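# Pull the curtain completely open with the mobile arm robot

## Task

Open the curtain all the way. The robot must not tip over or finish leaning, or the task counts as failed.

## Robot and tools

ROBOT. TidyBot++: a four-caster mobile base (0.54 m long, 0.50 m wide, 0.38 m tall) carrying one seven-joint arm with a two-finger gripper. The shoulder sits 0.12 m ahead of the base centre, 0.68 m up. Segment lengths: upper arm 0.42 m, forearm 0.31 m, hand 0.31 m to the hand point. The arm begins folded, hand pointing down, poking up to 0.08 m past the base front, elbow up to 1.15 m high. Cameras: base_camera (fixed on the base, facing forward) and wrist_camera (looks along the hand).

FRAMES. Base frame: origin on the floor below the base centre, x forward, y left, z up, metres. hand_pose is reported in it and marks the point between the finger pads; the hand's own z axis runs out along the fingers, and the fingers close along its y axis. Odometry frame: where the base frame was at the start; base_odometry (x, y, heading in rad, left positive, -3.142 to 3.142) comes from wheel turns only, so slip looks like travel. base_tilt is in degrees, forward and right positive.

TOOL move. All keys other than cameras and blocking form one action; with no action it just reports state, images and the scene number.
- base: an object with any of translate_m (forward +, -2 to 2 m), strafe_m (left +, -2 to 2 m), rotate_rad (left/counter-clockwise +, -6.3 to 6.3 rad). These are offsets from where the base currently is, along its axes at the start of the command. A base move times out after 14 s.
- joints: an object of absolute targets by name. joint_1_rad, joint_3_rad, joint_5_rad, joint_7_rad: any angle (shorter way taken; send steps below half a turn to go further). joint_2_rad ±2.249, joint_4_rad ±2.579, joint_6_rad ±2.099, all radians. gripper_pos 0 (open, about 85 mm gap) to 1 (closed, squeezing hard). joint_1_rad positive turns the arm clockwise from above, the reverse of rotate_rad. joint_2_rad 0 is upper arm vertical, positive leans it forward (with joint_1 at 0). With joint_3_rad at 3.14, negative joint_4_rad bends the forearm forward and negative joint_6_rad bends the hand forward.
- target: one list of seven numbers [x, y, z, qw, qx, qy, qz], an absolute hand pose in the base frame (metres, then unit quaternion), same format as hand_pose. With target, joints may contain only gripper_pos.
- speeds: object capping top speed for this action: translate_m and strafe_m 0.05 to 0.5 m/s (give only one when both move), rotate_rad 0.1 to 1.57 rad/s.
- min_time_s: 0.1 to 8 s, lowest duration of arm motions from rest.
- cameras: list of "base_camera", "wrist_camera" or "all"; [] for none.
- blocking: true (default) returns when everything is still; false returns in about 0.5 s while motion continues. A later move only replaces the targets it names.
Unknown keys make a call invalid; out-of-range numbers get it refused, and a refusal skips your later move, wait and finished_scene calls in that reply.

OTHER TOOLS. wait(seconds 0 to 10, cameras) lets time pass, ending early if earlier moves finish; wait(0) shows a non-blocking move's state in the "earlier move" line. stop(cameras) brakes all running motions; braked parts say "stopped" and may keep pressing on contact. zoom_image(camera, region [x0, y0, x1, y1] in pixels from the top-left, at most 504 by 504) enlarges part of the latest image. read_manual(section "licences") gives licence text only. finished_scene(scene = current scene number) ends the scene for good; the curtain must stay open with no help afterward.

RESULT LINES. "move" is "done" or the worst status. base_status, joint_status, hand_status: "moving", "done", "off_target" (rested short, may still push), "contact_stop" or "time_out" (unplanned stop; target dropped), "not_followed" (a check withheld the command, e.g. "joint command not followed" with "cause:" for self-collision, or "pose unreachable"). hand_target is where the joints' targets would put the hand. motor_effort gives percent of maximum per motor, with the peak in brackets. on_its_own lists what the robot did unasked. "ARM HIT", "torque_fault", "MOTOR HOT", "OVER-TEMPERATURE FAULT" and "limit_stop_at_motor_heat" signal trouble; faults freeze the arm for 10 s or more. "pictures" names the image order.

PRACTICAL NOTES. The controller chooses joint angles for a target and may swing the elbow; the hand can curve or overshoot. After "done" the hand is usually within about 3 cm; fix position by adding (wanted minus hand_pose) to the last target's x, y, z. To hold still, resend hand_target, not hand_pose. For joint moves, correct by last command plus (wanted minus reading). Friction can leave joints short by their tolerance. The arm does not avoid obstacles and keeps pushing if blocked; nothing stops it hitting the base. A hand pointing down reaches at most about 0.94 m high, only near the base.

AVOID. Tipping: do not drive or turn while the hand is snagged above about 0.6 m, avoid strong sideways pulls on a raised hand, and do not swing a stretched arm sideways; backing off or retracting the arm rights a slight lean. Do not ram fixed or heavy things, slam, drop things, or overload the gripper by yanking or twisting a fabric still held fast. Keep the arm from holding stretched or straining for long, which heats motors. Move gently: moderate speeds and min_time_s near contact.

Each tool is called after "Emit:" in YAML: its name, and indented under it one key for each argument.

## Session

Emit:
move:

Scene clock: 0.00 s.
base_odometry: x=+0.000 y=+0.000 heading=+0.000
base_tilt: forward=+0.0 right=+0.3
base_status: not commanded
joint_positions: joint_1_rad=+0.035 joint_2_rad=-0.330 joint_3_rad=+3.167 joint_4_rad=-2.499 joint_5_rad=-0.002 joint_6_rad=-0.913 joint_7_rad=+1.553 gripper_pos=+0.000
joint_status: not commanded
motor_effort: joint_1_rad=+0 joint_2_rad=-2 joint_3_rad=+0 joint_4_rad=+13 joint_5_rad=-1 joint_6_rad=+1 joint_7_rad=-1
hand_pose: x=+0.2614 y=-0.0058 z=+0.5923 quat_wxyz=(-0.004, +0.999, -0.039, +0.030) (m; base frame)
hand_target: x=+0.2613 y=-0.0058 z=+0.5923 quat_wxyz=(-0.004, +0.999, -0.039, +0.030) (m; base frame)
hand_status: not commanded
pictures: base_camera, wrist_camera

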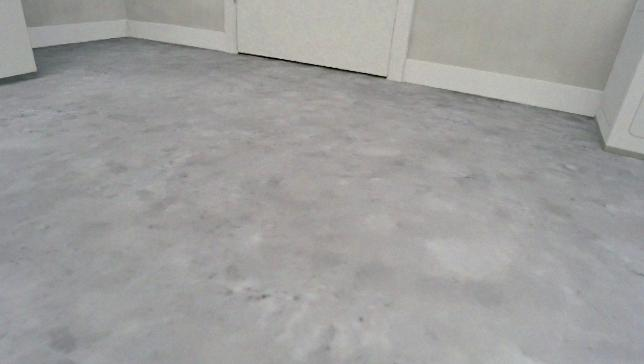

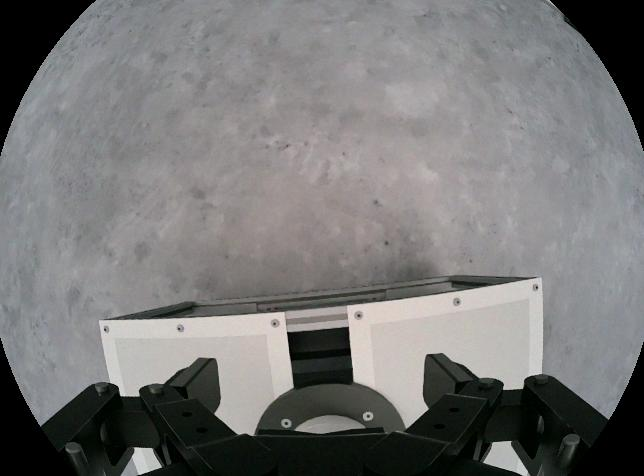

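Emit:
move:
  joints: {"joint_6_rad": 0.5}
  cameras: ["all"]

Emit:
move:
  base: {"rotate_rad": 1.2}
  cameras: ["wrist_camera"]

Emit:
move:
  base: {"rotate_rad": 1.2}
  cameras: ["wrist_camera"]

Emit:
move:
  base: {"rotate_rad": 1.2}
  cameras: ["wrist_camera"]

Emit:
move:
  base: {"rotate_rad": 1.2}
  cameras: ["wrist_camera"]

Scene clock: 16.50 s.
move: done
base_odometry: x=+0.000 y=+0.000 heading=+0.000
base_tilt: forward=+0.0 right=+0.3
base_status: not commanded
joint_positions: joint_1_rad=+0.035 joint_2_rad=-0.330 joint_3_rad=+3.167 joint_4_rad=-2.499 joint_5_rad=-0.002 joint_6_rad=+0.404 joint_7_rad=+1.553 gripper_pos=+0.000
joint_status: all done
motor_effort: joint_1_rad=+0(1) joint_2_rad=-5(7) joint_3_rad=+0(1) joint_4_rad=+17(17) joint_5_rad=+0(1) joint_6_rad=+9(9) joint_7_rad=-1(1)
hand_pose: x=+0.5474 y=-0.0254 z=+0.8430 quat_wxyz=(+0.010, +0.772, -0.033, +0.635) (m; base frame)
hand_target: x=+0.5517 y=-0.0260 z=+0.8726 quat_wxyz=(+0.011, +0.740, -0.032, +0.672) (m; base frame)
hand_status: not commanded
pictures: base_camera, wrist_camera
camera_calibration:
wrist_camera: T_world_to_cam=[[-0.0715627, -0.996574, -0.0414495, 0.04977], [-0.181713, 0.0538866, -0.981874, 0.988319], [0.980744, -0.0627336, -0.184947, -0.249322], [0, 0, 0, 1]] pos_world=[0.427674, -0.0192985, 0.926356]

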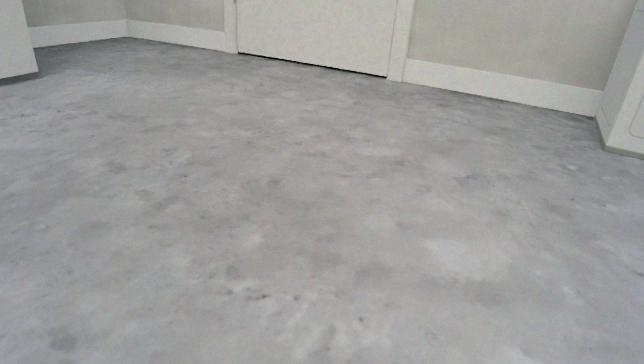

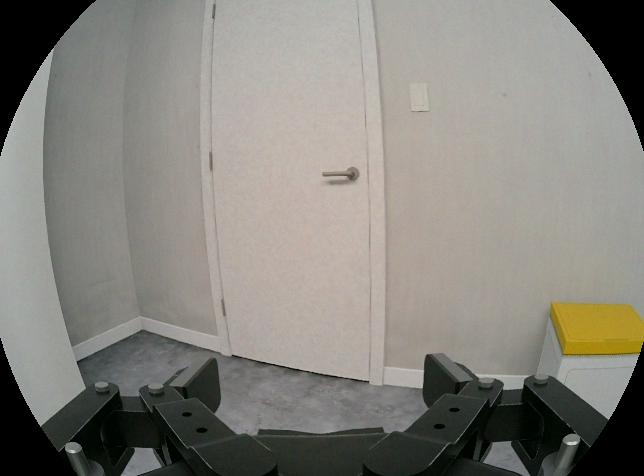

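Scene clock: 18.53 s.
move: done
base_odometry: x=+0.000 y=+0.000 heading=+1.199
base_tilt: forward=+0.0 right=+0.3
base_status: done
joint_positions: joint_1_rad=+0.035 joint_2_rad=-0.330 joint_3_rad=+3.166 joint_4_rad=-2.499 joint_5_rad=-0.002 joint_6_rad=+0.404 joint_7_rad=+1.553 gripper_pos=+0.000
joint_status: not commanded
motor_effort: joint_1_rad=+0(1) joint_2_rad=-7(8) joint_3_rad=+0(2) joint_4_rad=+17(17) joint_5_rad=-1(2) joint_6_rad=+8(10) joint_7_rad=-1(1)
hand_pose: x=+0.5474 y=-0.0250 z=+0.8430 quat_wxyz=(+0.009, +0.772, -0.033, +0.635) (m; base frame)
hand_target: x=+0.5517 y=-0.0260 z=+0.8726 quat_wxyz=(+0.011, +0.740, -0.032, +0.672) (m; base frame)
hand_status: not commanded
pictures: wrist_camera
camera_calibration:
wrist_camera: T_world_to_cam=[[-0.0707045, -0.996645, -0.0412194, 0.0494892], [-0.181784, 0.053505, -0.981882, 0.988332], [0.980793, -0.0619305, -0.184957, -0.249299], [0, 0, 0, 1]] pos_world=[0.427672, -0.0189967, 0.926356]

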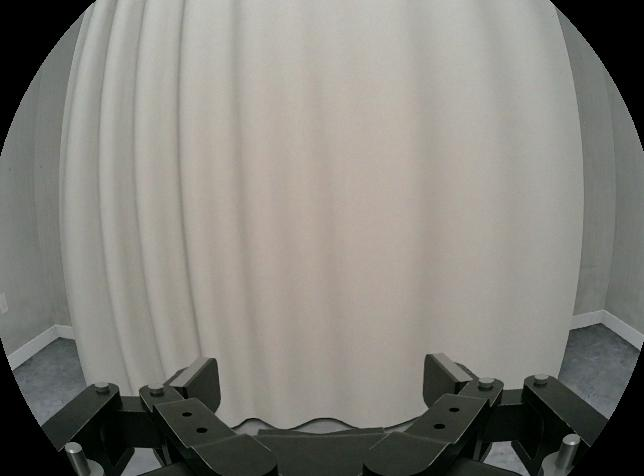

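Scene clock: 20.57 s.
move: done
base_odometry: x=+0.000 y=+0.000 heading=+2.398
base_tilt: forward=+0.0 right=+0.3
base_status: done
joint_positions: joint_1_rad=+0.035 joint_2_rad=-0.330 joint_3_rad=+3.166 joint_4_rad=-2.499 joint_5_rad=-0.002 joint_6_rad=+0.404 joint_7_rad=+1.553 gripper_pos=+0.000
joint_status: not commanded
motor_effort: joint_1_rad=+0(1) joint_2_rad=-6(8) joint_3_rad=+1(1) joint_4_rad=+17(17) joint_5_rad=+0(1) joint_6_rad=+9(10) joint_7_rad=-1(1)
hand_pose: x=+0.5474 y=-0.0249 z=+0.8430 quat_wxyz=(+0.009, +0.772, -0.033, +0.635) (m; base frame)
hand_target: x=+0.5517 y=-0.0260 z=+0.8726 quat_wxyz=(+0.011, +0.740, -0.032, +0.672) (m; base frame)
hand_status: not commanded
pictures: wrist_camera
camera_calibration:
wrist_camera: T_world_to_cam=[[-0.0703659, -0.996675, -0.0410857, 0.0494202], [-0.181794, 0.053311, -0.98189, 0.98833], [0.980816, -0.0616225, -0.184941, -0.249304], [0, 0, 0, 1]] pos_world=[0.427672, -0.0187958, 0.926356]

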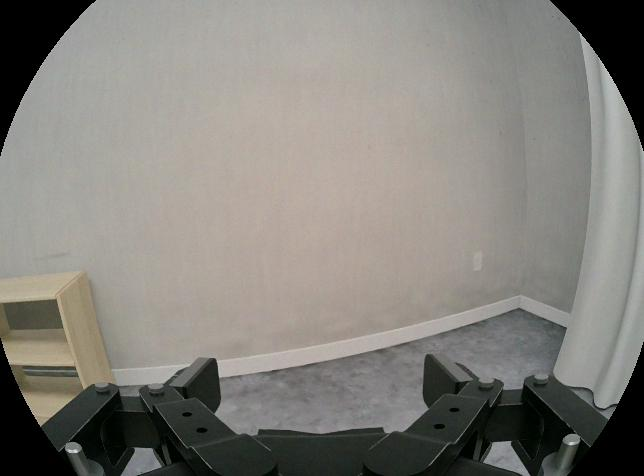

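Scene clock: 22.60 s.
move: done
base_odometry: x=+0.000 y=+0.000 heading=-2.686
base_tilt: forward=+0.1 right=+0.3
base_status: done
joint_positions: joint_1_rad=+0.035 joint_2_rad=-0.330 joint_3_rad=+3.165 joint_4_rad=-2.499 joint_5_rad=-0.002 joint_6_rad=+0.404 joint_7_rad=+1.553 gripper_pos=+0.000
joint_status: not commanded
motor_effort: joint_1_rad=+0(1) joint_2_rad=-7(8) joint_3_rad=+0(2) joint_4_rad=+17(17) joint_5_rad=+0(1) joint_6_rad=+9(10) joint_7_rad=-1(1)
hand_pose: x=+0.5474 y=-0.0247 z=+0.8430 quat_wxyz=(+0.009, +0.772, -0.032, +0.635) (m; base frame)
hand_target: x=+0.5517 y=-0.0260 z=+0.8726 quat_wxyz=(+0.011, +0.740, -0.032, +0.672) (m; base frame)
hand_status: not commanded
pictures: wrist_camera
camera_calibration:
wrist_camera: T_world_to_cam=[[-0.0700539, -0.996698, -0.0410482, 0.049252], [-0.181817, 0.0532175, -0.981891, 0.988339], [0.980834, -0.0613221, -0.184945, -0.249303], [0, 0, 0, 1]] pos_world=[0.427671, -0.0187953, 0.926356]

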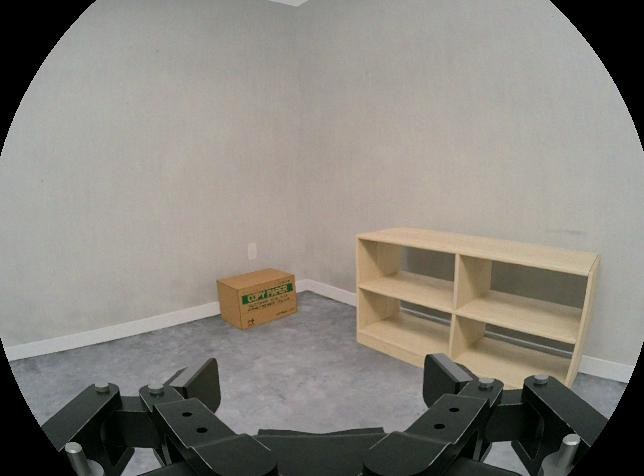

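Scene clock: 24.63 s.
move: done
base_odometry: x=+0.000 y=+0.000 heading=-1.487
base_tilt: forward=+0.0 right=+0.3
base_status: done
joint_positions: joint_1_rad=+0.035 joint_2_rad=-0.330 joint_3_rad=+3.165 joint_4_rad=-2.499 joint_5_rad=-0.002 joint_6_rad=+0.404 joint_7_rad=+1.553 gripper_pos=+0.000
joint_status: not commanded
motor_effort: joint_1_rad=+0(2) joint_2_rad=-6(8) joint_3_rad=+0(1) joint_4_rad=+16(17) joint_5_rad=+0(1) joint_6_rad=+9(10) joint_7_rad=-1(1)
hand_pose: x=+0.5474 y=-0.0247 z=+0.8430 quat_wxyz=(+0.009, +0.772, -0.032, +0.635) (m; base frame)
hand_target: x=+0.5517 y=-0.0260 z=+0.8726 quat_wxyz=(+0.011, +0.740, -0.032, +0.672) (m; base frame)
hand_status: not commanded
pictures: wrist_camera
camera_calibration:
wrist_camera: T_world_to_cam=[[-0.0699368, -0.99671, -0.0409706, 0.0492299], [-0.181829, 0.0531201, -0.981894, 0.988339], [0.98084, -0.0612209, -0.184946, -0.249296], [0, 0, 0, 1]] pos_world=[0.427671, -0.0186949, 0.926356]

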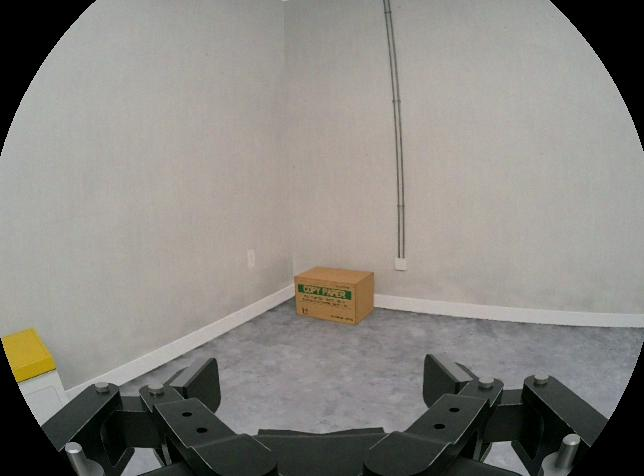

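Emit:
move:
  base: {"rotate_rad": 2.687}
  joints: {"joint_6_rad": 1.2}
  cameras: ["all"]

Emit:
move:
  base: {"translate_m": -0.8}
  joints: {"joint_6_rad": 0.9}
  cameras: ["all"]

Scene clock: 41.80 s.
move: done
base_odometry: x=+0.000 y=+0.000 heading=+1.199
base_tilt: forward=+0.1 right=+0.3
base_status: done
joint_positions: joint_1_rad=+0.035 joint_2_rad=-0.330 joint_3_rad=+3.165 joint_4_rad=-2.499 joint_5_rad=-0.002 joint_6_rad=+1.104 joint_7_rad=+1.553 gripper_pos=+0.000
joint_status: all done
motor_effort: joint_1_rad=+1(1) joint_2_rad=-6(8) joint_3_rad=+0(1) joint_4_rad=+16(19) joint_5_rad=+0(2) joint_6_rad=+8(11) joint_7_rad=-1(1)
hand_pose: x=+0.5141 y=-0.0248 z=+1.0540 quat_wxyz=(+0.015, +0.507, -0.023, +0.862) (m; base frame)
hand_target: x=+0.4984 y=-0.0248 z=+1.0793 quat_wxyz=(+0.016, +0.465, -0.022, +0.885) (m; base frame)
hand_status: not commanded
pictures: base_camera, wrist_camera
camera_calibration:
wrist_camera: T_world_to_cam=[[-0.046991, -0.998047, -0.0411481, 0.043812], [0.493696, 0.0126054, -0.869543, 0.722832], [0.868364, -0.0611754, 0.49214, -0.833455], [0, 0, 0, 1]] pos_world=[0.368942, -0.0163721, 1.04051]

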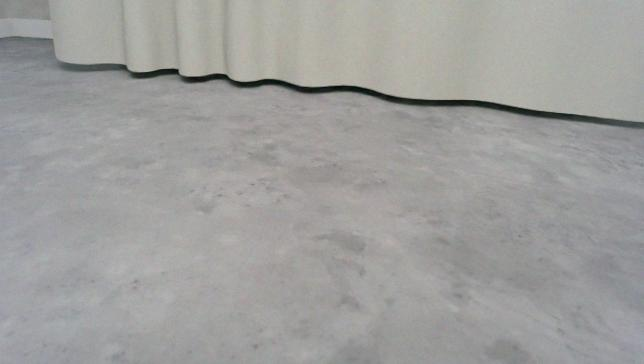

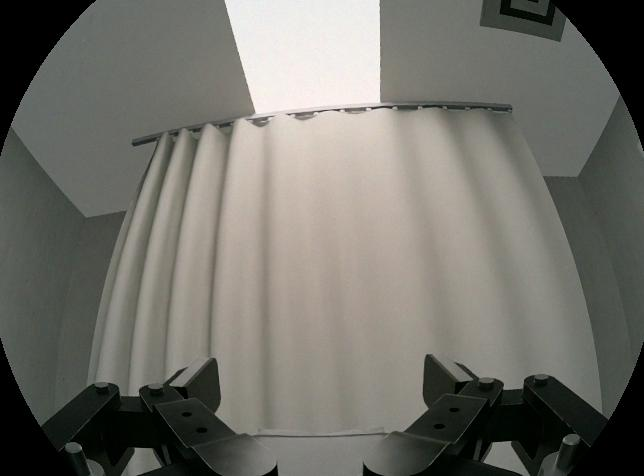

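Scene clock: 44.60 s.
move: done
base_odometry: x=-0.291 y=-0.745 heading=+1.199
base_tilt: forward=+0.1 right=+0.3
base_status: done
joint_positions: joint_1_rad=+0.035 joint_2_rad=-0.329 joint_3_rad=+3.165 joint_4_rad=-2.499 joint_5_rad=-0.002 joint_6_rad=+0.918 joint_7_rad=+1.553 gripper_pos=+0.000
joint_status: all done
motor_effort: joint_1_rad=+0(1) joint_2_rad=-5(10) joint_3_rad=+0(1) joint_4_rad=+16(18) joint_5_rad=+0(1) joint_6_rad=+9(10) joint_7_rad=-1(1)
hand_pose: x=+0.5378 y=-0.0257 z=+1.0004 quat_wxyz=(+0.014, +0.585, -0.026, +0.810) (m; base frame)
hand_target: x=+0.5391 y=-0.0264 z=+0.9956 quat_wxyz=(+0.014, +0.592, -0.027, +0.805) (m; base frame)
hand_status: not commanded
pictures: base_camera, wrist_camera
camera_calibration:
wrist_camera: T_world_to_cam=[[-0.0531305, -0.997676, -0.0426685, 0.0466746], [0.322938, 0.0232664, -0.946134, 0.833172], [0.944928, -0.0640479, 0.320951, -0.697723], [0, 0, 0, 1]] pos_world=[0.392716, -0.0175065, 1.01422]

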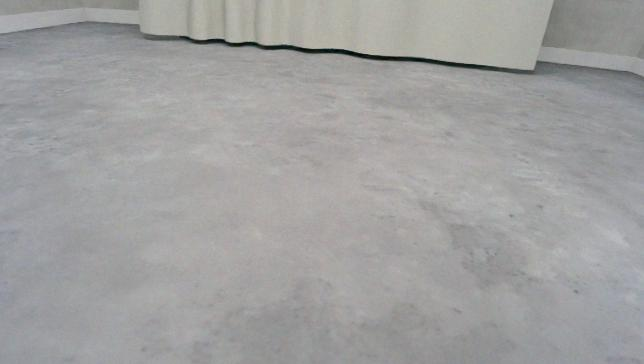

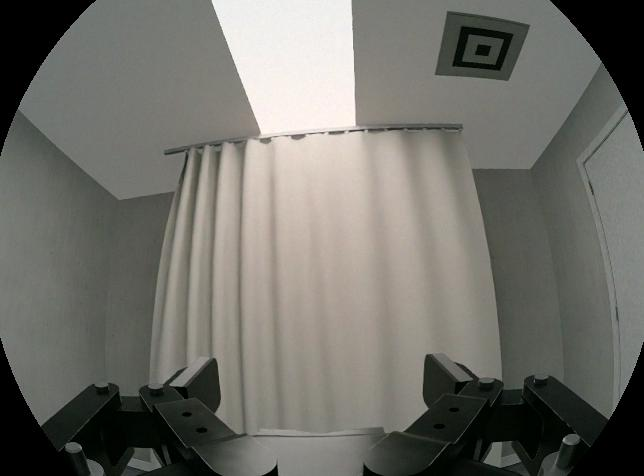

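Emit:
zoom_image:
  camera: "wrist_camera"
  region: [150, 100, 310, 220]

Emit:
zoom_image:
  camera: "wrist_camera"
  region: [330, 100, 490, 220]

Emit:
zoom_image:
  camera: "wrist_camera"
  region: [400, 130, 560, 430]

Emit:
zoom_image:
  camera: "base_camera"
  region: [400, 0, 644, 120]

Scaled by 3.150.

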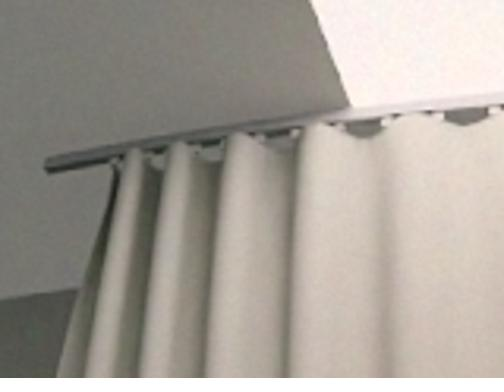

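Scaled by 3.150.

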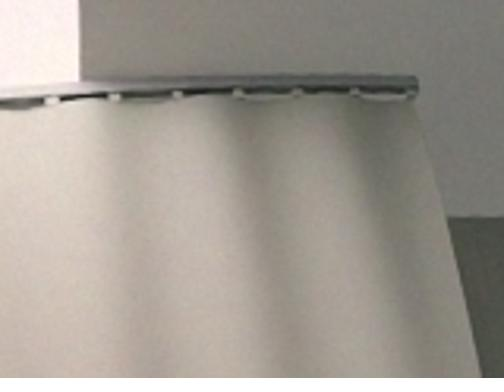

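Scaled by 1.680.

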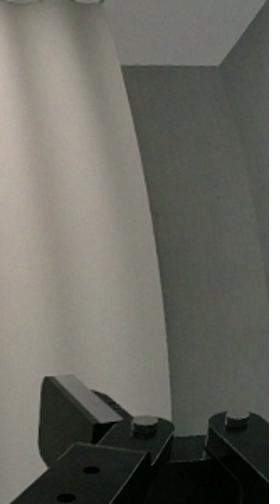

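Scaled by 2.066.

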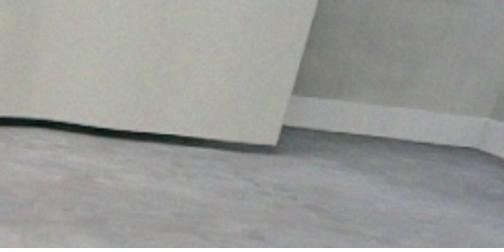

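Emit:
move:
  base: {"translate_m": 1.2, "rotate_rad": -0.17}
  joints: {"joint_6_rad": 0.6}
  cameras: ["all"]

Emit:
move:
  base: {"strafe_m": -1.3}
  cameras: ["all"]

Scene clock: 72.40 s.
move: done
base_odometry: x=+0.145 y=+0.373 heading=+1.029
base_tilt: forward=+0.1 right=+0.3
base_status: done
joint_positions: joint_1_rad=+0.035 joint_2_rad=-0.330 joint_3_rad=+3.167 joint_4_rad=-2.499 joint_5_rad=-0.002 joint_6_rad=+0.656 joint_7_rad=+1.553 gripper_pos=+0.000
joint_status: all done
motor_effort: joint_1_rad=+0(1) joint_2_rad=-6(11) joint_3_rad=+0(2) joint_4_rad=+16(20) joint_5_rad=+0(1) joint_6_rad=+9(11) joint_7_rad=-1(1)
hand_pose: x=+0.5527 y=-0.0264 z=+0.9209 quat_wxyz=(+0.012, +0.686, -0.030, +0.727) (m; base frame)
hand_target: x=+0.5532 y=-0.0264 z=+0.9037 quat_wxyz=(+0.011, +0.706, -0.031, +0.708) (m; base frame)
hand_status: not commanded
pictures: base_camera, wrist_camera
camera_calibration:
wrist_camera: T_world_to_cam=[[-0.063037, -0.997069, -0.0433601, 0.0494616], [0.0681823, 0.0390425, -0.996909, 0.941156], [0.995679, -0.0657985, 0.0655213, -0.479149], [0, 0, 0, 1]] pos_world=[0.416027, -0.0189557, 0.971786]

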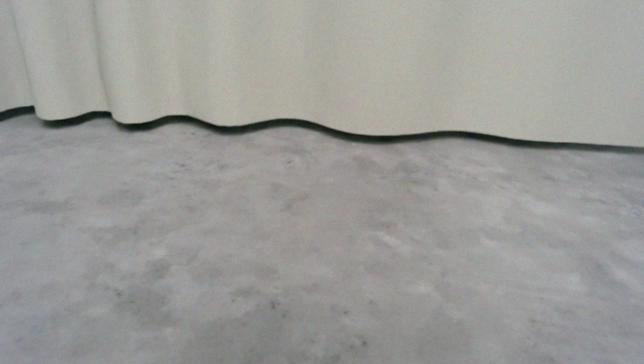

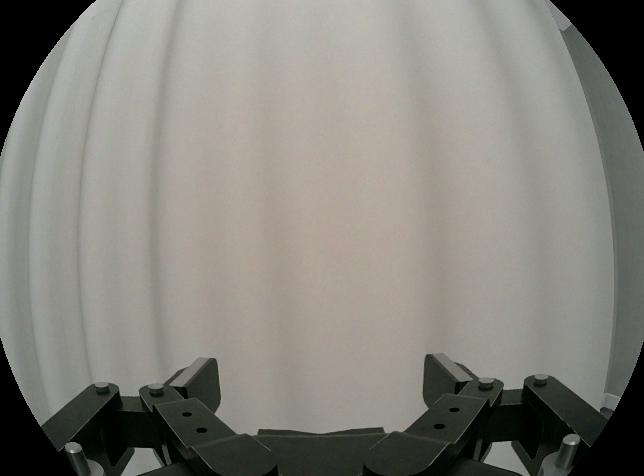

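Scene clock: 76.00 s.
move: done
base_odometry: x=+1.259 y=-0.298 heading=+1.029
base_tilt: forward=+0.0 right=+0.3
base_status: done
joint_positions: joint_1_rad=+0.035 joint_2_rad=-0.330 joint_3_rad=+3.167 joint_4_rad=-2.499 joint_5_rad=-0.002 joint_6_rad=+0.656 joint_7_rad=+1.553 gripper_pos=+0.000
joint_status: not commanded
motor_effort: joint_1_rad=+0(1) joint_2_rad=-5(8) joint_3_rad=+0(2) joint_4_rad=+16(17) joint_5_rad=-1(2) joint_6_rad=+10(10) joint_7_rad=-1(1)
hand_pose: x=+0.5527 y=-0.0264 z=+0.9209 quat_wxyz=(+0.012, +0.686, -0.030, +0.727) (m; base frame)
hand_target: x=+0.5532 y=-0.0264 z=+0.9037 quat_wxyz=(+0.011, +0.706, -0.031, +0.708) (m; base frame)
hand_status: not commanded
pictures: base_camera, wrist_camera
camera_calibration:
wrist_camera: T_world_to_cam=[[-0.0629376, -0.997075, -0.0433552, 0.0494154], [0.0681784, 0.0390444, -0.996909, 0.941158], [0.995686, -0.0656989, 0.0655217, -0.47915], [0, 0, 0, 1]] pos_world=[0.416027, -0.0189557, 0.971786]

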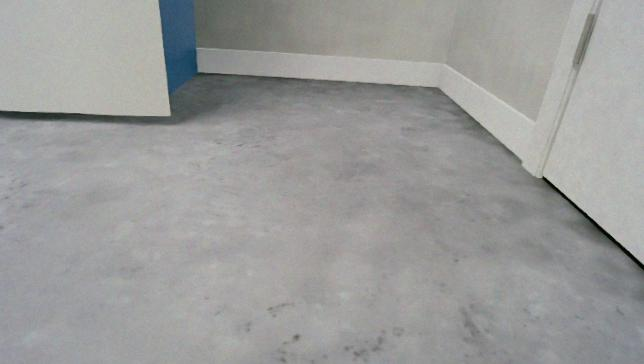

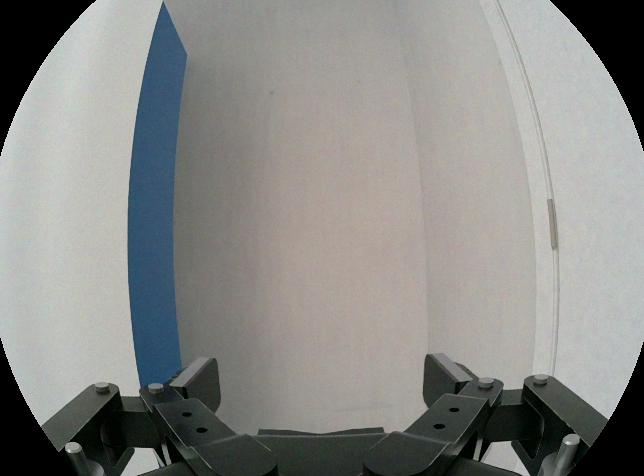

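Emit:
move:
  joints: {"joint_1_rad": 0.0, "joint_2_rad": 0.2, "joint_3_rad": 3.14, "joint_4_rad": -1.37, "joint_5_rad": -1.57, "joint_6_rad": -1.4, "joint_7_rad": 3.14}
  min_time_s: 3
  cameras: ["all"]

Scene clock: 109.27 s.
move: done
base_odometry: x=+1.259 y=-0.298 heading=+1.029
base_tilt: forward=+0.1 right=+0.3
base_status: not commanded
joint_positions: joint_1_rad=+0.017 joint_2_rad=+0.159 joint_3_rad=+3.154 joint_4_rad=-1.396 joint_5_rad=-1.493 joint_6_rad=-1.321 joint_7_rad=+3.098 gripper_pos=+0.000
joint_status: all done
motor_effort: joint_1_rad=+0(2) joint_2_rad=-22(22) joint_3_rad=+0(2) joint_4_rad=+15(19) joint_5_rad=-10(10) joint_6_rad=+0(10) joint_7_rad=-1(2)
hand_pose: x=+0.5860 y=+0.2893 z=+1.0798 quat_wxyz=(-0.412, +0.587, +0.438, +0.542) (m; base frame)
hand_target: x=+0.5693 y=+0.3084 z=+1.0947 quat_wxyz=(-0.456, +0.541, +0.456, +0.540) (m; base frame)
hand_status: not commanded
pictures: base_camera, wrist_camera
camera_calibration:
wrist_camera: T_world_to_cam=[[0.958702, -0.283447, -0.0234147, -0.45352], [-0.0407549, -0.0554337, -0.99763, 1.17702], [0.281477, 0.957384, -0.0646963, -0.238824], [0, 0, 0, 1]] pos_world=[0.549983, 0.165344, 1.14816]

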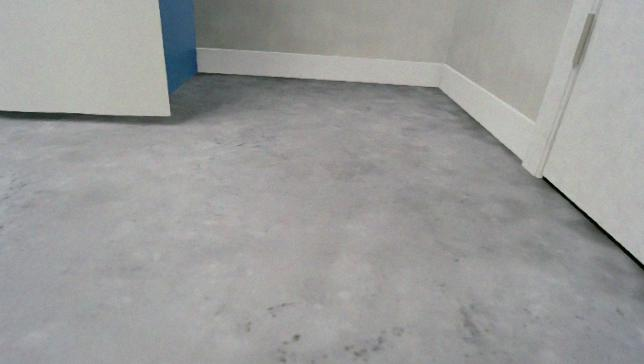

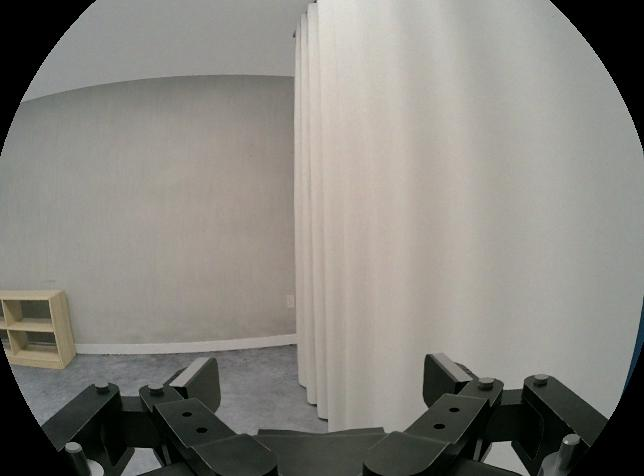

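Emit:
move:
  base: {"strafe_m": -0.12}

Emit:
move:
  base: {"translate_m": 0.42}
  speeds: {"translate_m": 0.3}
  cameras: ["all"]

Scene clock: 120.57 s.
move: done
base_odometry: x=+1.362 y=-0.360 heading=+1.029
base_tilt: forward=+0.1 right=+0.3
base_status: done
joint_positions: joint_1_rad=+0.009 joint_2_rad=+0.160 joint_3_rad=+3.147 joint_4_rad=-1.396 joint_5_rad=-1.496 joint_6_rad=-1.326 joint_7_rad=+3.100 gripper_pos=+0.000
joint_status: not commanded
motor_effort: joint_1_rad=+0(3) joint_2_rad=-21(23) joint_3_rad=-1(3) joint_4_rad=+16(16) joint_5_rad=-9(10) joint_6_rad=+1(1) joint_7_rad=-1(1)
hand_pose: x=+0.5804 y=+0.2962 z=+1.0805 quat_wxyz=(-0.418, +0.582, +0.443, +0.539) (m; base frame)
hand_target: x=+0.5693 y=+0.3084 z=+1.0947 quat_wxyz=(-0.456, +0.541, +0.456, +0.540) (m; base frame)
hand_status: not commanded
pictures: none

Scene clock: 122.83 s.
move: done
base_odometry: x=+1.578 y=+0.000 heading=+1.029
base_tilt: forward=+0.1 right=+0.3
base_status: done
joint_positions: joint_1_rad=+0.009 joint_2_rad=+0.175 joint_3_rad=+3.147 joint_4_rad=-1.395 joint_5_rad=-1.499 joint_6_rad=-1.330 joint_7_rad=+3.100 gripper_pos=+0.000
joint_status: not commanded
motor_effort: joint_1_rad=+1(1) joint_2_rad=-23(25) joint_3_rad=-1(2) joint_4_rad=+16(17) joint_5_rad=-9(10) joint_6_rad=+1(2) joint_7_rad=-1(1)
hand_pose: x=+0.5853 y=+0.2965 z=+1.0747 quat_wxyz=(-0.423, +0.584, +0.440, +0.534) (m; base frame)
hand_target: x=+0.5693 y=+0.3084 z=+1.0947 quat_wxyz=(-0.456, +0.541, +0.456, +0.540) (m; base frame)
hand_status: not commanded
pictures: base_camera, wrist_camera
camera_calibration:
wrist_camera: T_world_to_cam=[[0.964743, -0.260337, -0.0386726, -0.444904], [-0.0536091, -0.0505168, -0.997283, 1.17789], [0.257676, 0.964195, -0.0626921, -0.236069], [0, 0, 0, 1]] pos_world=[0.553193, 0.171295, 1.14269]

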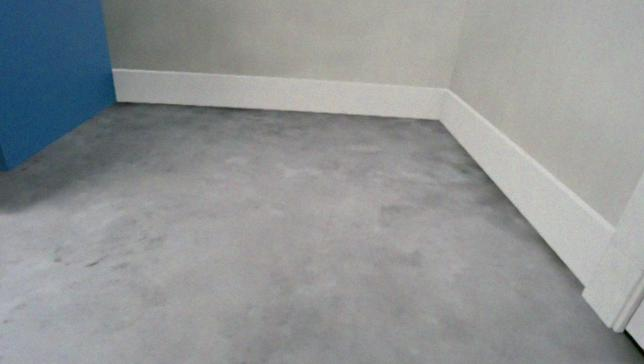

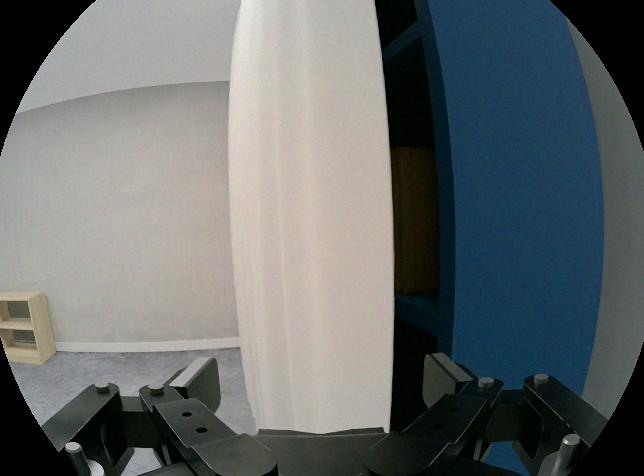

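Emit:
move:
  base: {"translate_m": 0.125}
  speeds: {"translate_m": 0.2}
  cameras: ["wrist_camera"]

Emit:
move:
  base: {"strafe_m": 0.1}
  speeds: {"strafe_m": 0.1}
  cameras: ["wrist_camera"]

Scene clock: 146.20 s.
move: done
base_odometry: x=+1.643 y=+0.108 heading=+1.029
base_tilt: forward=+0.1 right=+0.3
base_status: done
joint_positions: joint_1_rad=+0.009 joint_2_rad=+0.179 joint_3_rad=+3.147 joint_4_rad=-1.394 joint_5_rad=-1.499 joint_6_rad=-1.332 joint_7_rad=+3.100 gripper_pos=+0.000
joint_status: not commanded
motor_effort: joint_1_rad=+0(2) joint_2_rad=-21(26) joint_3_rad=-1(2) joint_4_rad=+15(16) joint_5_rad=-9(10) joint_6_rad=+1(2) joint_7_rad=-1(1)
hand_pose: x=+0.5861 y=+0.2967 z=+1.0733 quat_wxyz=(-0.425, +0.585, +0.440, +0.533) (m; base frame)
hand_target: x=+0.5693 y=+0.3084 z=+1.0947 quat_wxyz=(-0.456, +0.541, +0.456, +0.540) (m; base frame)
hand_status: not commanded
pictures: wrist_camera
camera_calibration:
wrist_camera: T_world_to_cam=[[0.965135, -0.258288, -0.042438, -0.442467], [-0.0571622, -0.0497633, -0.997124, 1.17823], [0.255433, 0.964785, -0.0627926, -0.235328], [0, 0, 0, 1]] pos_world=[0.554502, 0.171389, 1.14129]

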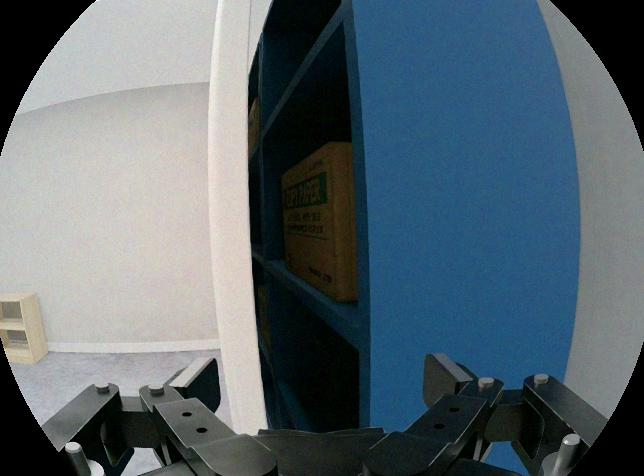

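Scene clock: 147.73 s.
move: done
base_odometry: x=+1.557 y=+0.159 heading=+1.029
base_tilt: forward=+0.0 right=+0.3
base_status: done
joint_positions: joint_1_rad=+0.005 joint_2_rad=+0.179 joint_3_rad=+3.145 joint_4_rad=-1.394 joint_5_rad=-1.500 joint_6_rad=-1.332 joint_7_rad=+3.100 gripper_pos=+0.000
joint_status: not commanded
motor_effort: joint_1_rad=+0(3) joint_2_rad=-22(23) joint_3_rad=+0(3) joint_4_rad=+16(16) joint_5_rad=-9(10) joint_6_rad=+0(2) joint_7_rad=-1(1)
hand_pose: x=+0.5846 y=+0.2990 z=+1.0734 quat_wxyz=(-0.426, +0.583, +0.441, +0.532) (m; base frame)
hand_target: x=+0.5693 y=+0.3084 z=+1.0947 quat_wxyz=(-0.456, +0.541, +0.456, +0.540) (m; base frame)
hand_status: not commanded
pictures: wrist_camera
camera_calibration:
wrist_camera: T_world_to_cam=[[0.966464, -0.253247, -0.0425836, -0.442491], [-0.0569157, -0.0495358, -0.997149, 1.17824], [0.250416, 0.966133, -0.0622883, -0.235139], [0, 0, 0, 1]] pos_world=[0.553595, 0.173481, 1.14139]

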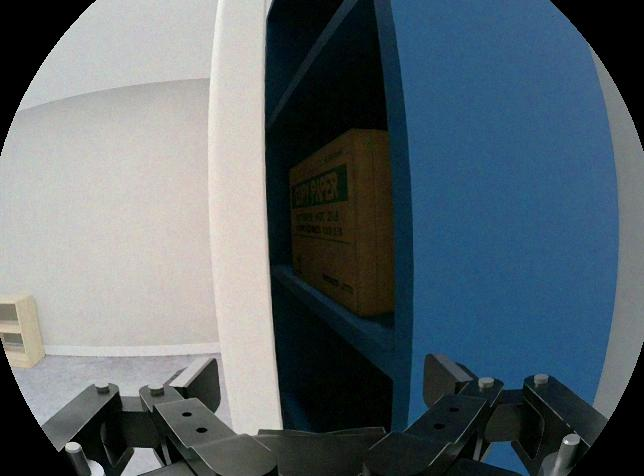

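Emit:
move:
  base: {"strafe_m": 0.1}
  speeds: {"strafe_m": 0.1}
  cameras: ["wrist_camera"]

Emit:
move:
  joints: {"gripper_pos": 1.0}
  cameras: ["wrist_camera"]

Scene clock: 164.40 s.
move: done
base_odometry: x=+1.471 y=+0.211 heading=+1.029
base_tilt: forward=+0.0 right=+0.3
base_status: done
joint_positions: joint_1_rad=+0.003 joint_2_rad=+0.179 joint_3_rad=+3.143 joint_4_rad=-1.394 joint_5_rad=-1.500 joint_6_rad=-1.332 joint_7_rad=+3.100 gripper_pos=+0.000
joint_status: not commanded
motor_effort: joint_1_rad=+0(3) joint_2_rad=-21(24) joint_3_rad=-1(3) joint_4_rad=+15(16) joint_5_rad=-10(10) joint_6_rad=+0(1) joint_7_rad=-1(1)
hand_pose: x=+0.5833 y=+0.3008 z=+1.0735 quat_wxyz=(-0.427, +0.582, +0.443, +0.531) (m; base frame)
hand_target: x=+0.5693 y=+0.3084 z=+1.0947 quat_wxyz=(-0.456, +0.541, +0.456, +0.540) (m; base frame)
hand_status: not commanded
pictures: wrist_camera
camera_calibration:
wrist_camera: T_world_to_cam=[[0.967527, -0.249146, -0.0426452, -0.442612], [-0.056692, -0.0494759, -0.997165, 1.17827], [0.24633, 0.967201, -0.0619938, -0.234857], [0, 0, 0, 1]] pos_world=[0.55289, 0.175175, 1.14149]

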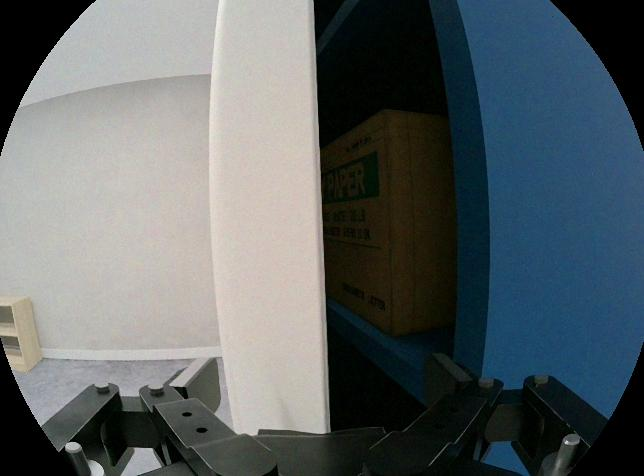

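Scene clock: 165.50 s.
move: done
base_odometry: x=+1.471 y=+0.211 heading=+1.029
base_tilt: forward=+0.1 right=+0.3
base_status: not commanded
joint_positions: joint_1_rad=+0.003 joint_2_rad=+0.179 joint_3_rad=+3.143 joint_4_rad=-1.394 joint_5_rad=-1.500 joint_6_rad=-1.332 joint_7_rad=+3.100 gripper_pos=+0.990
joint_status: all done
motor_effort: joint_1_rad=+0(1) joint_2_rad=-21(23) joint_3_rad=-1(1) joint_4_rad=+16(16) joint_5_rad=-10(10) joint_6_rad=+1(1) joint_7_rad=-1(1)
hand_pose: x=+0.5833 y=+0.3008 z=+1.0735 quat_wxyz=(-0.427, +0.582, +0.443, +0.531) (m; base frame)
hand_target: x=+0.5693 y=+0.3084 z=+1.0947 quat_wxyz=(-0.456, +0.541, +0.456, +0.540) (m; base frame)
hand_status: not commanded
pictures: wrist_camera
camera_calibration:
wrist_camera: T_world_to_cam=[[0.967527, -0.249146, -0.0426452, -0.442612], [-0.056692, -0.0494759, -0.997165, 1.17827], [0.24633, 0.967201, -0.0619938, -0.234857], [0, 0, 0, 1]] pos_world=[0.55289, 0.175175, 1.14149]

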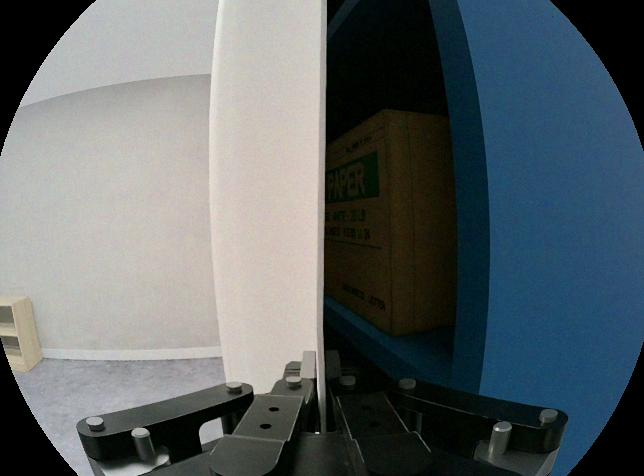

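Emit:
move:
  base: {"strafe_m": 0.5}
  speeds: {"strafe_m": 0.2}
  cameras: ["all"]

Scene clock: 183.20 s.
move: done
base_odometry: x=+1.043 y=+0.469 heading=+1.028
base_tilt: forward=+0.1 right=+0.3
base_status: done
joint_positions: joint_1_rad=+0.014 joint_2_rad=+0.174 joint_3_rad=+3.146 joint_4_rad=-1.340 joint_5_rad=-1.612 joint_6_rad=-1.332 joint_7_rad=+3.100 gripper_pos=+0.990
joint_status: not commanded
motor_effort: joint_1_rad=-5(6) joint_2_rad=-12(23) joint_3_rad=-4(5) joint_4_rad=+8(16) joint_5_rad=+4(10) joint_6_rad=-2(3) joint_7_rad=-1(1)
hand_pose: x=+0.5842 y=+0.2948 z=+1.1309 quat_wxyz=(-0.442, +0.544, +0.422, +0.575) (m; base frame)
hand_target: x=+0.5693 y=+0.3084 z=+1.0947 quat_wxyz=(-0.456, +0.541, +0.456, +0.540) (m; base frame)
hand_status: not commanded
pictures: base_camera, wrist_camera
camera_calibration:
wrist_camera: T_world_to_cam=[[0.966252, -0.257346, -0.0114109, -0.474796], [0.00467377, 0.061804, -0.998077, 1.16753], [0.257557, 0.964341, 0.060921, -0.370409], [0, 0, 0, 1]] pos_world=[0.548718, 0.162856, 1.18243]

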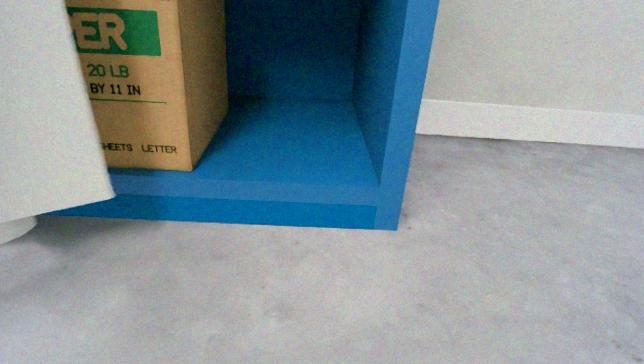

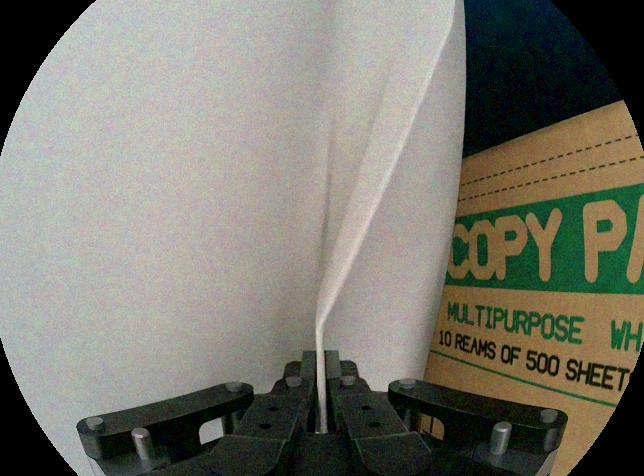

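Emit:
move:
  base: {"strafe_m": 0.6}
  speeds: {"strafe_m": 0.25}
  cameras: ["all"]

Scene clock: 197.90 s.
move: time_out
base_odometry: x=+0.531 y=+0.778 heading=+1.023
base_tilt: forward=+0.0 right=+0.4
base_status: strafe_m time_out (by the wheels' count: +0.598 of +0.600)
joint_positions: joint_1_rad=+0.132 joint_2_rad=+0.089 joint_3_rad=+3.264 joint_4_rad=-1.275 joint_5_rad=-1.788 joint_6_rad=-1.332 joint_7_rad=+3.100 gripper_pos=+0.990
joint_status: not commanded
motor_effort: joint_1_rad=-23(27) joint_2_rad=-3(13) joint_3_rad=-21(24) joint_4_rad=+1(8) joint_5_rad=+26(34) joint_6_rad=-18(22) joint_7_rad=+3(3)
hand_pose: x=+0.5870 y=+0.1912 z=+1.2412 quat_wxyz=(-0.380, +0.501, +0.357, +0.691) (m; base frame)
hand_target: x=+0.5693 y=+0.3084 z=+1.0947 quat_wxyz=(-0.456, +0.541, +0.456, +0.540) (m; base frame)
hand_status: not commanded
pictures: base_camera, wrist_camera
camera_calibration:
wrist_camera: T_world_to_cam=[[0.883327, -0.458848, 0.0958769, -0.548844], [0.198798, 0.181466, -0.963094, 1.10389], [0.424515, 0.869787, 0.251512, -0.594435], [0, 0, 0, 1]] pos_world=[0.517703, 0.0648767, 1.26528]

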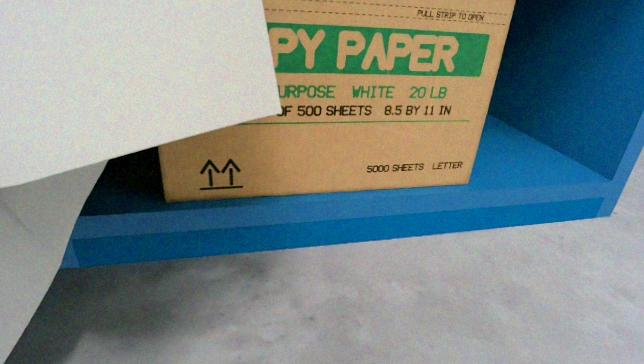

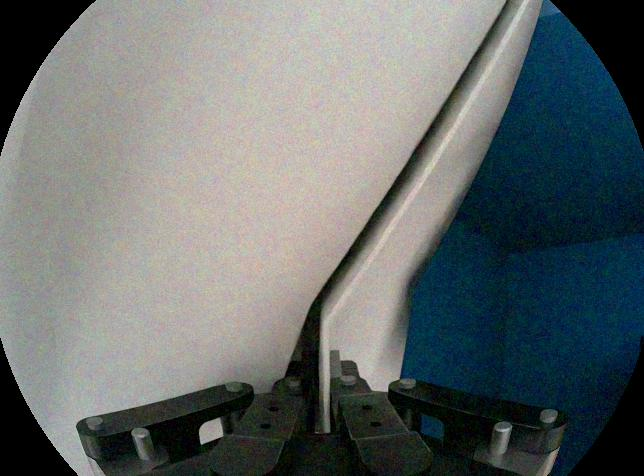

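Emit:
wait:
  seconds: 4
  cameras: ["all"]

Scene clock: 209.63 s.
base_odometry: x=+0.531 y=+0.778 heading=+1.023
base_tilt: forward=+0.1 right=+0.4
base_status: strafe_m time_out (by the wheels' count: +0.598 of +0.600)
joint_positions: joint_1_rad=+0.132 joint_2_rad=+0.089 joint_3_rad=+3.264 joint_4_rad=-1.275 joint_5_rad=-1.788 joint_6_rad=-1.332 joint_7_rad=+3.100 gripper_pos=+0.990
joint_status: not commanded
motor_effort: joint_1_rad=-23(27) joint_2_rad=-2(13) joint_3_rad=-21(24) joint_4_rad=+1(8) joint_5_rad=+26(34) joint_6_rad=-17(22) joint_7_rad=+3(3)
hand_pose: x=+0.5870 y=+0.1912 z=+1.2412 quat_wxyz=(-0.380, +0.501, +0.357, +0.691) (m; base frame)
hand_target: x=+0.5693 y=+0.3084 z=+1.0947 quat_wxyz=(-0.456, +0.541, +0.456, +0.540) (m; base frame)
hand_status: not commanded
wait: 4.00 s; at rest from the start
pictures: base_camera, wrist_camera
camera_calibration:
wrist_camera: T_world_to_cam=[[0.883327, -0.458848, 0.0958769, -0.548844], [0.198798, 0.181466, -0.963094, 1.10389], [0.424515, 0.869787, 0.251512, -0.594435], [0, 0, 0, 1]] pos_world=[0.517703, 0.0648767, 1.26528]

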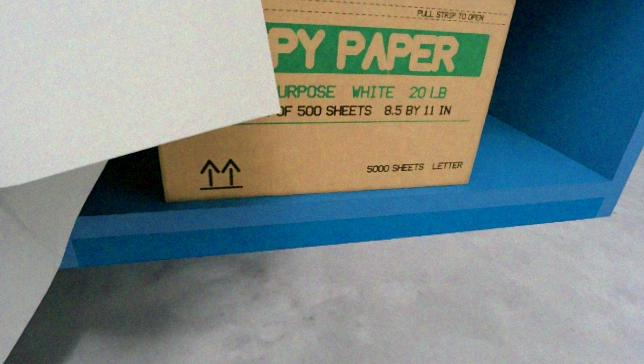

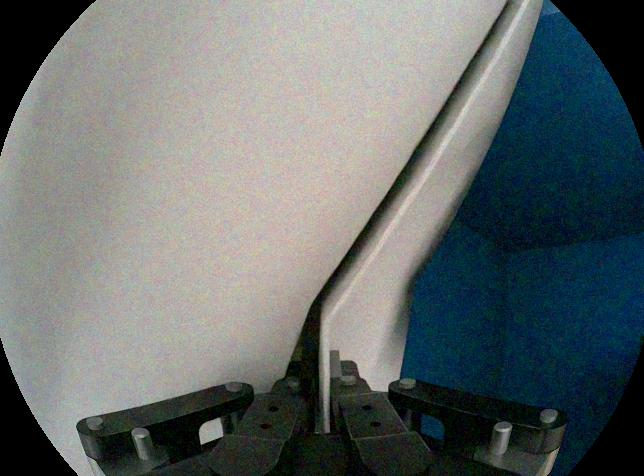

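Emit:
move:
  base: {"strafe_m": -0.5}
  speeds: {"strafe_m": 0.25}
  cameras: ["all"]

Scene clock: 221.50 s.
move: done
base_odometry: x=+0.958 y=+0.517 heading=+1.024
base_tilt: forward=+0.1 right=+0.3
base_status: done
joint_positions: joint_1_rad=+0.024 joint_2_rad=+0.160 joint_3_rad=+3.160 joint_4_rad=-1.330 joint_5_rad=-1.626 joint_6_rad=-1.332 joint_7_rad=+3.100 gripper_pos=+0.990
joint_status: not commanded
motor_effort: joint_1_rad=-1(23) joint_2_rad=-21(22) joint_3_rad=-2(21) joint_4_rad=+15(16) joint_5_rad=-8(26) joint_6_rad=+1(17) joint_7_rad=-1(3)
hand_pose: x=+0.5844 y=+0.2847 z=+1.1445 quat_wxyz=(-0.433, +0.539, +0.418, +0.589) (m; base frame)
hand_target: x=+0.5693 y=+0.3084 z=+1.0947 quat_wxyz=(-0.456, +0.541, +0.456, +0.540) (m; base frame)
hand_status: not commanded
pictures: base_camera, wrist_camera
camera_calibration:
wrist_camera: T_world_to_cam=[[0.960142, -0.279364, 0.00911524, -0.490983], [0.0304874, 0.0722537, -0.99692, 1.16237], [0.277845, 0.957463, 0.0778909, -0.390831], [0, 0, 0, 1]] pos_world=[0.544566, 0.153057, 1.1937]

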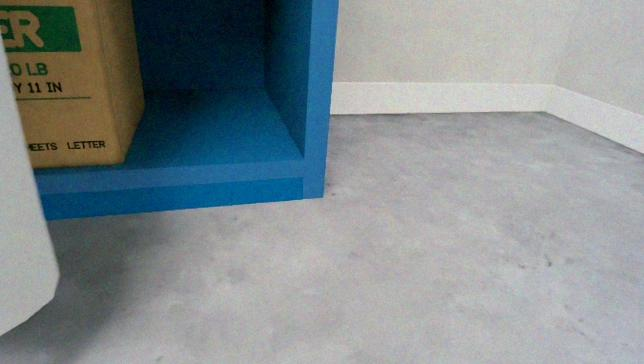

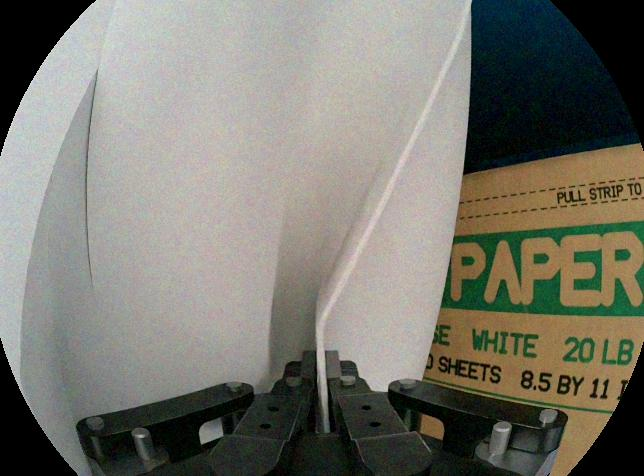

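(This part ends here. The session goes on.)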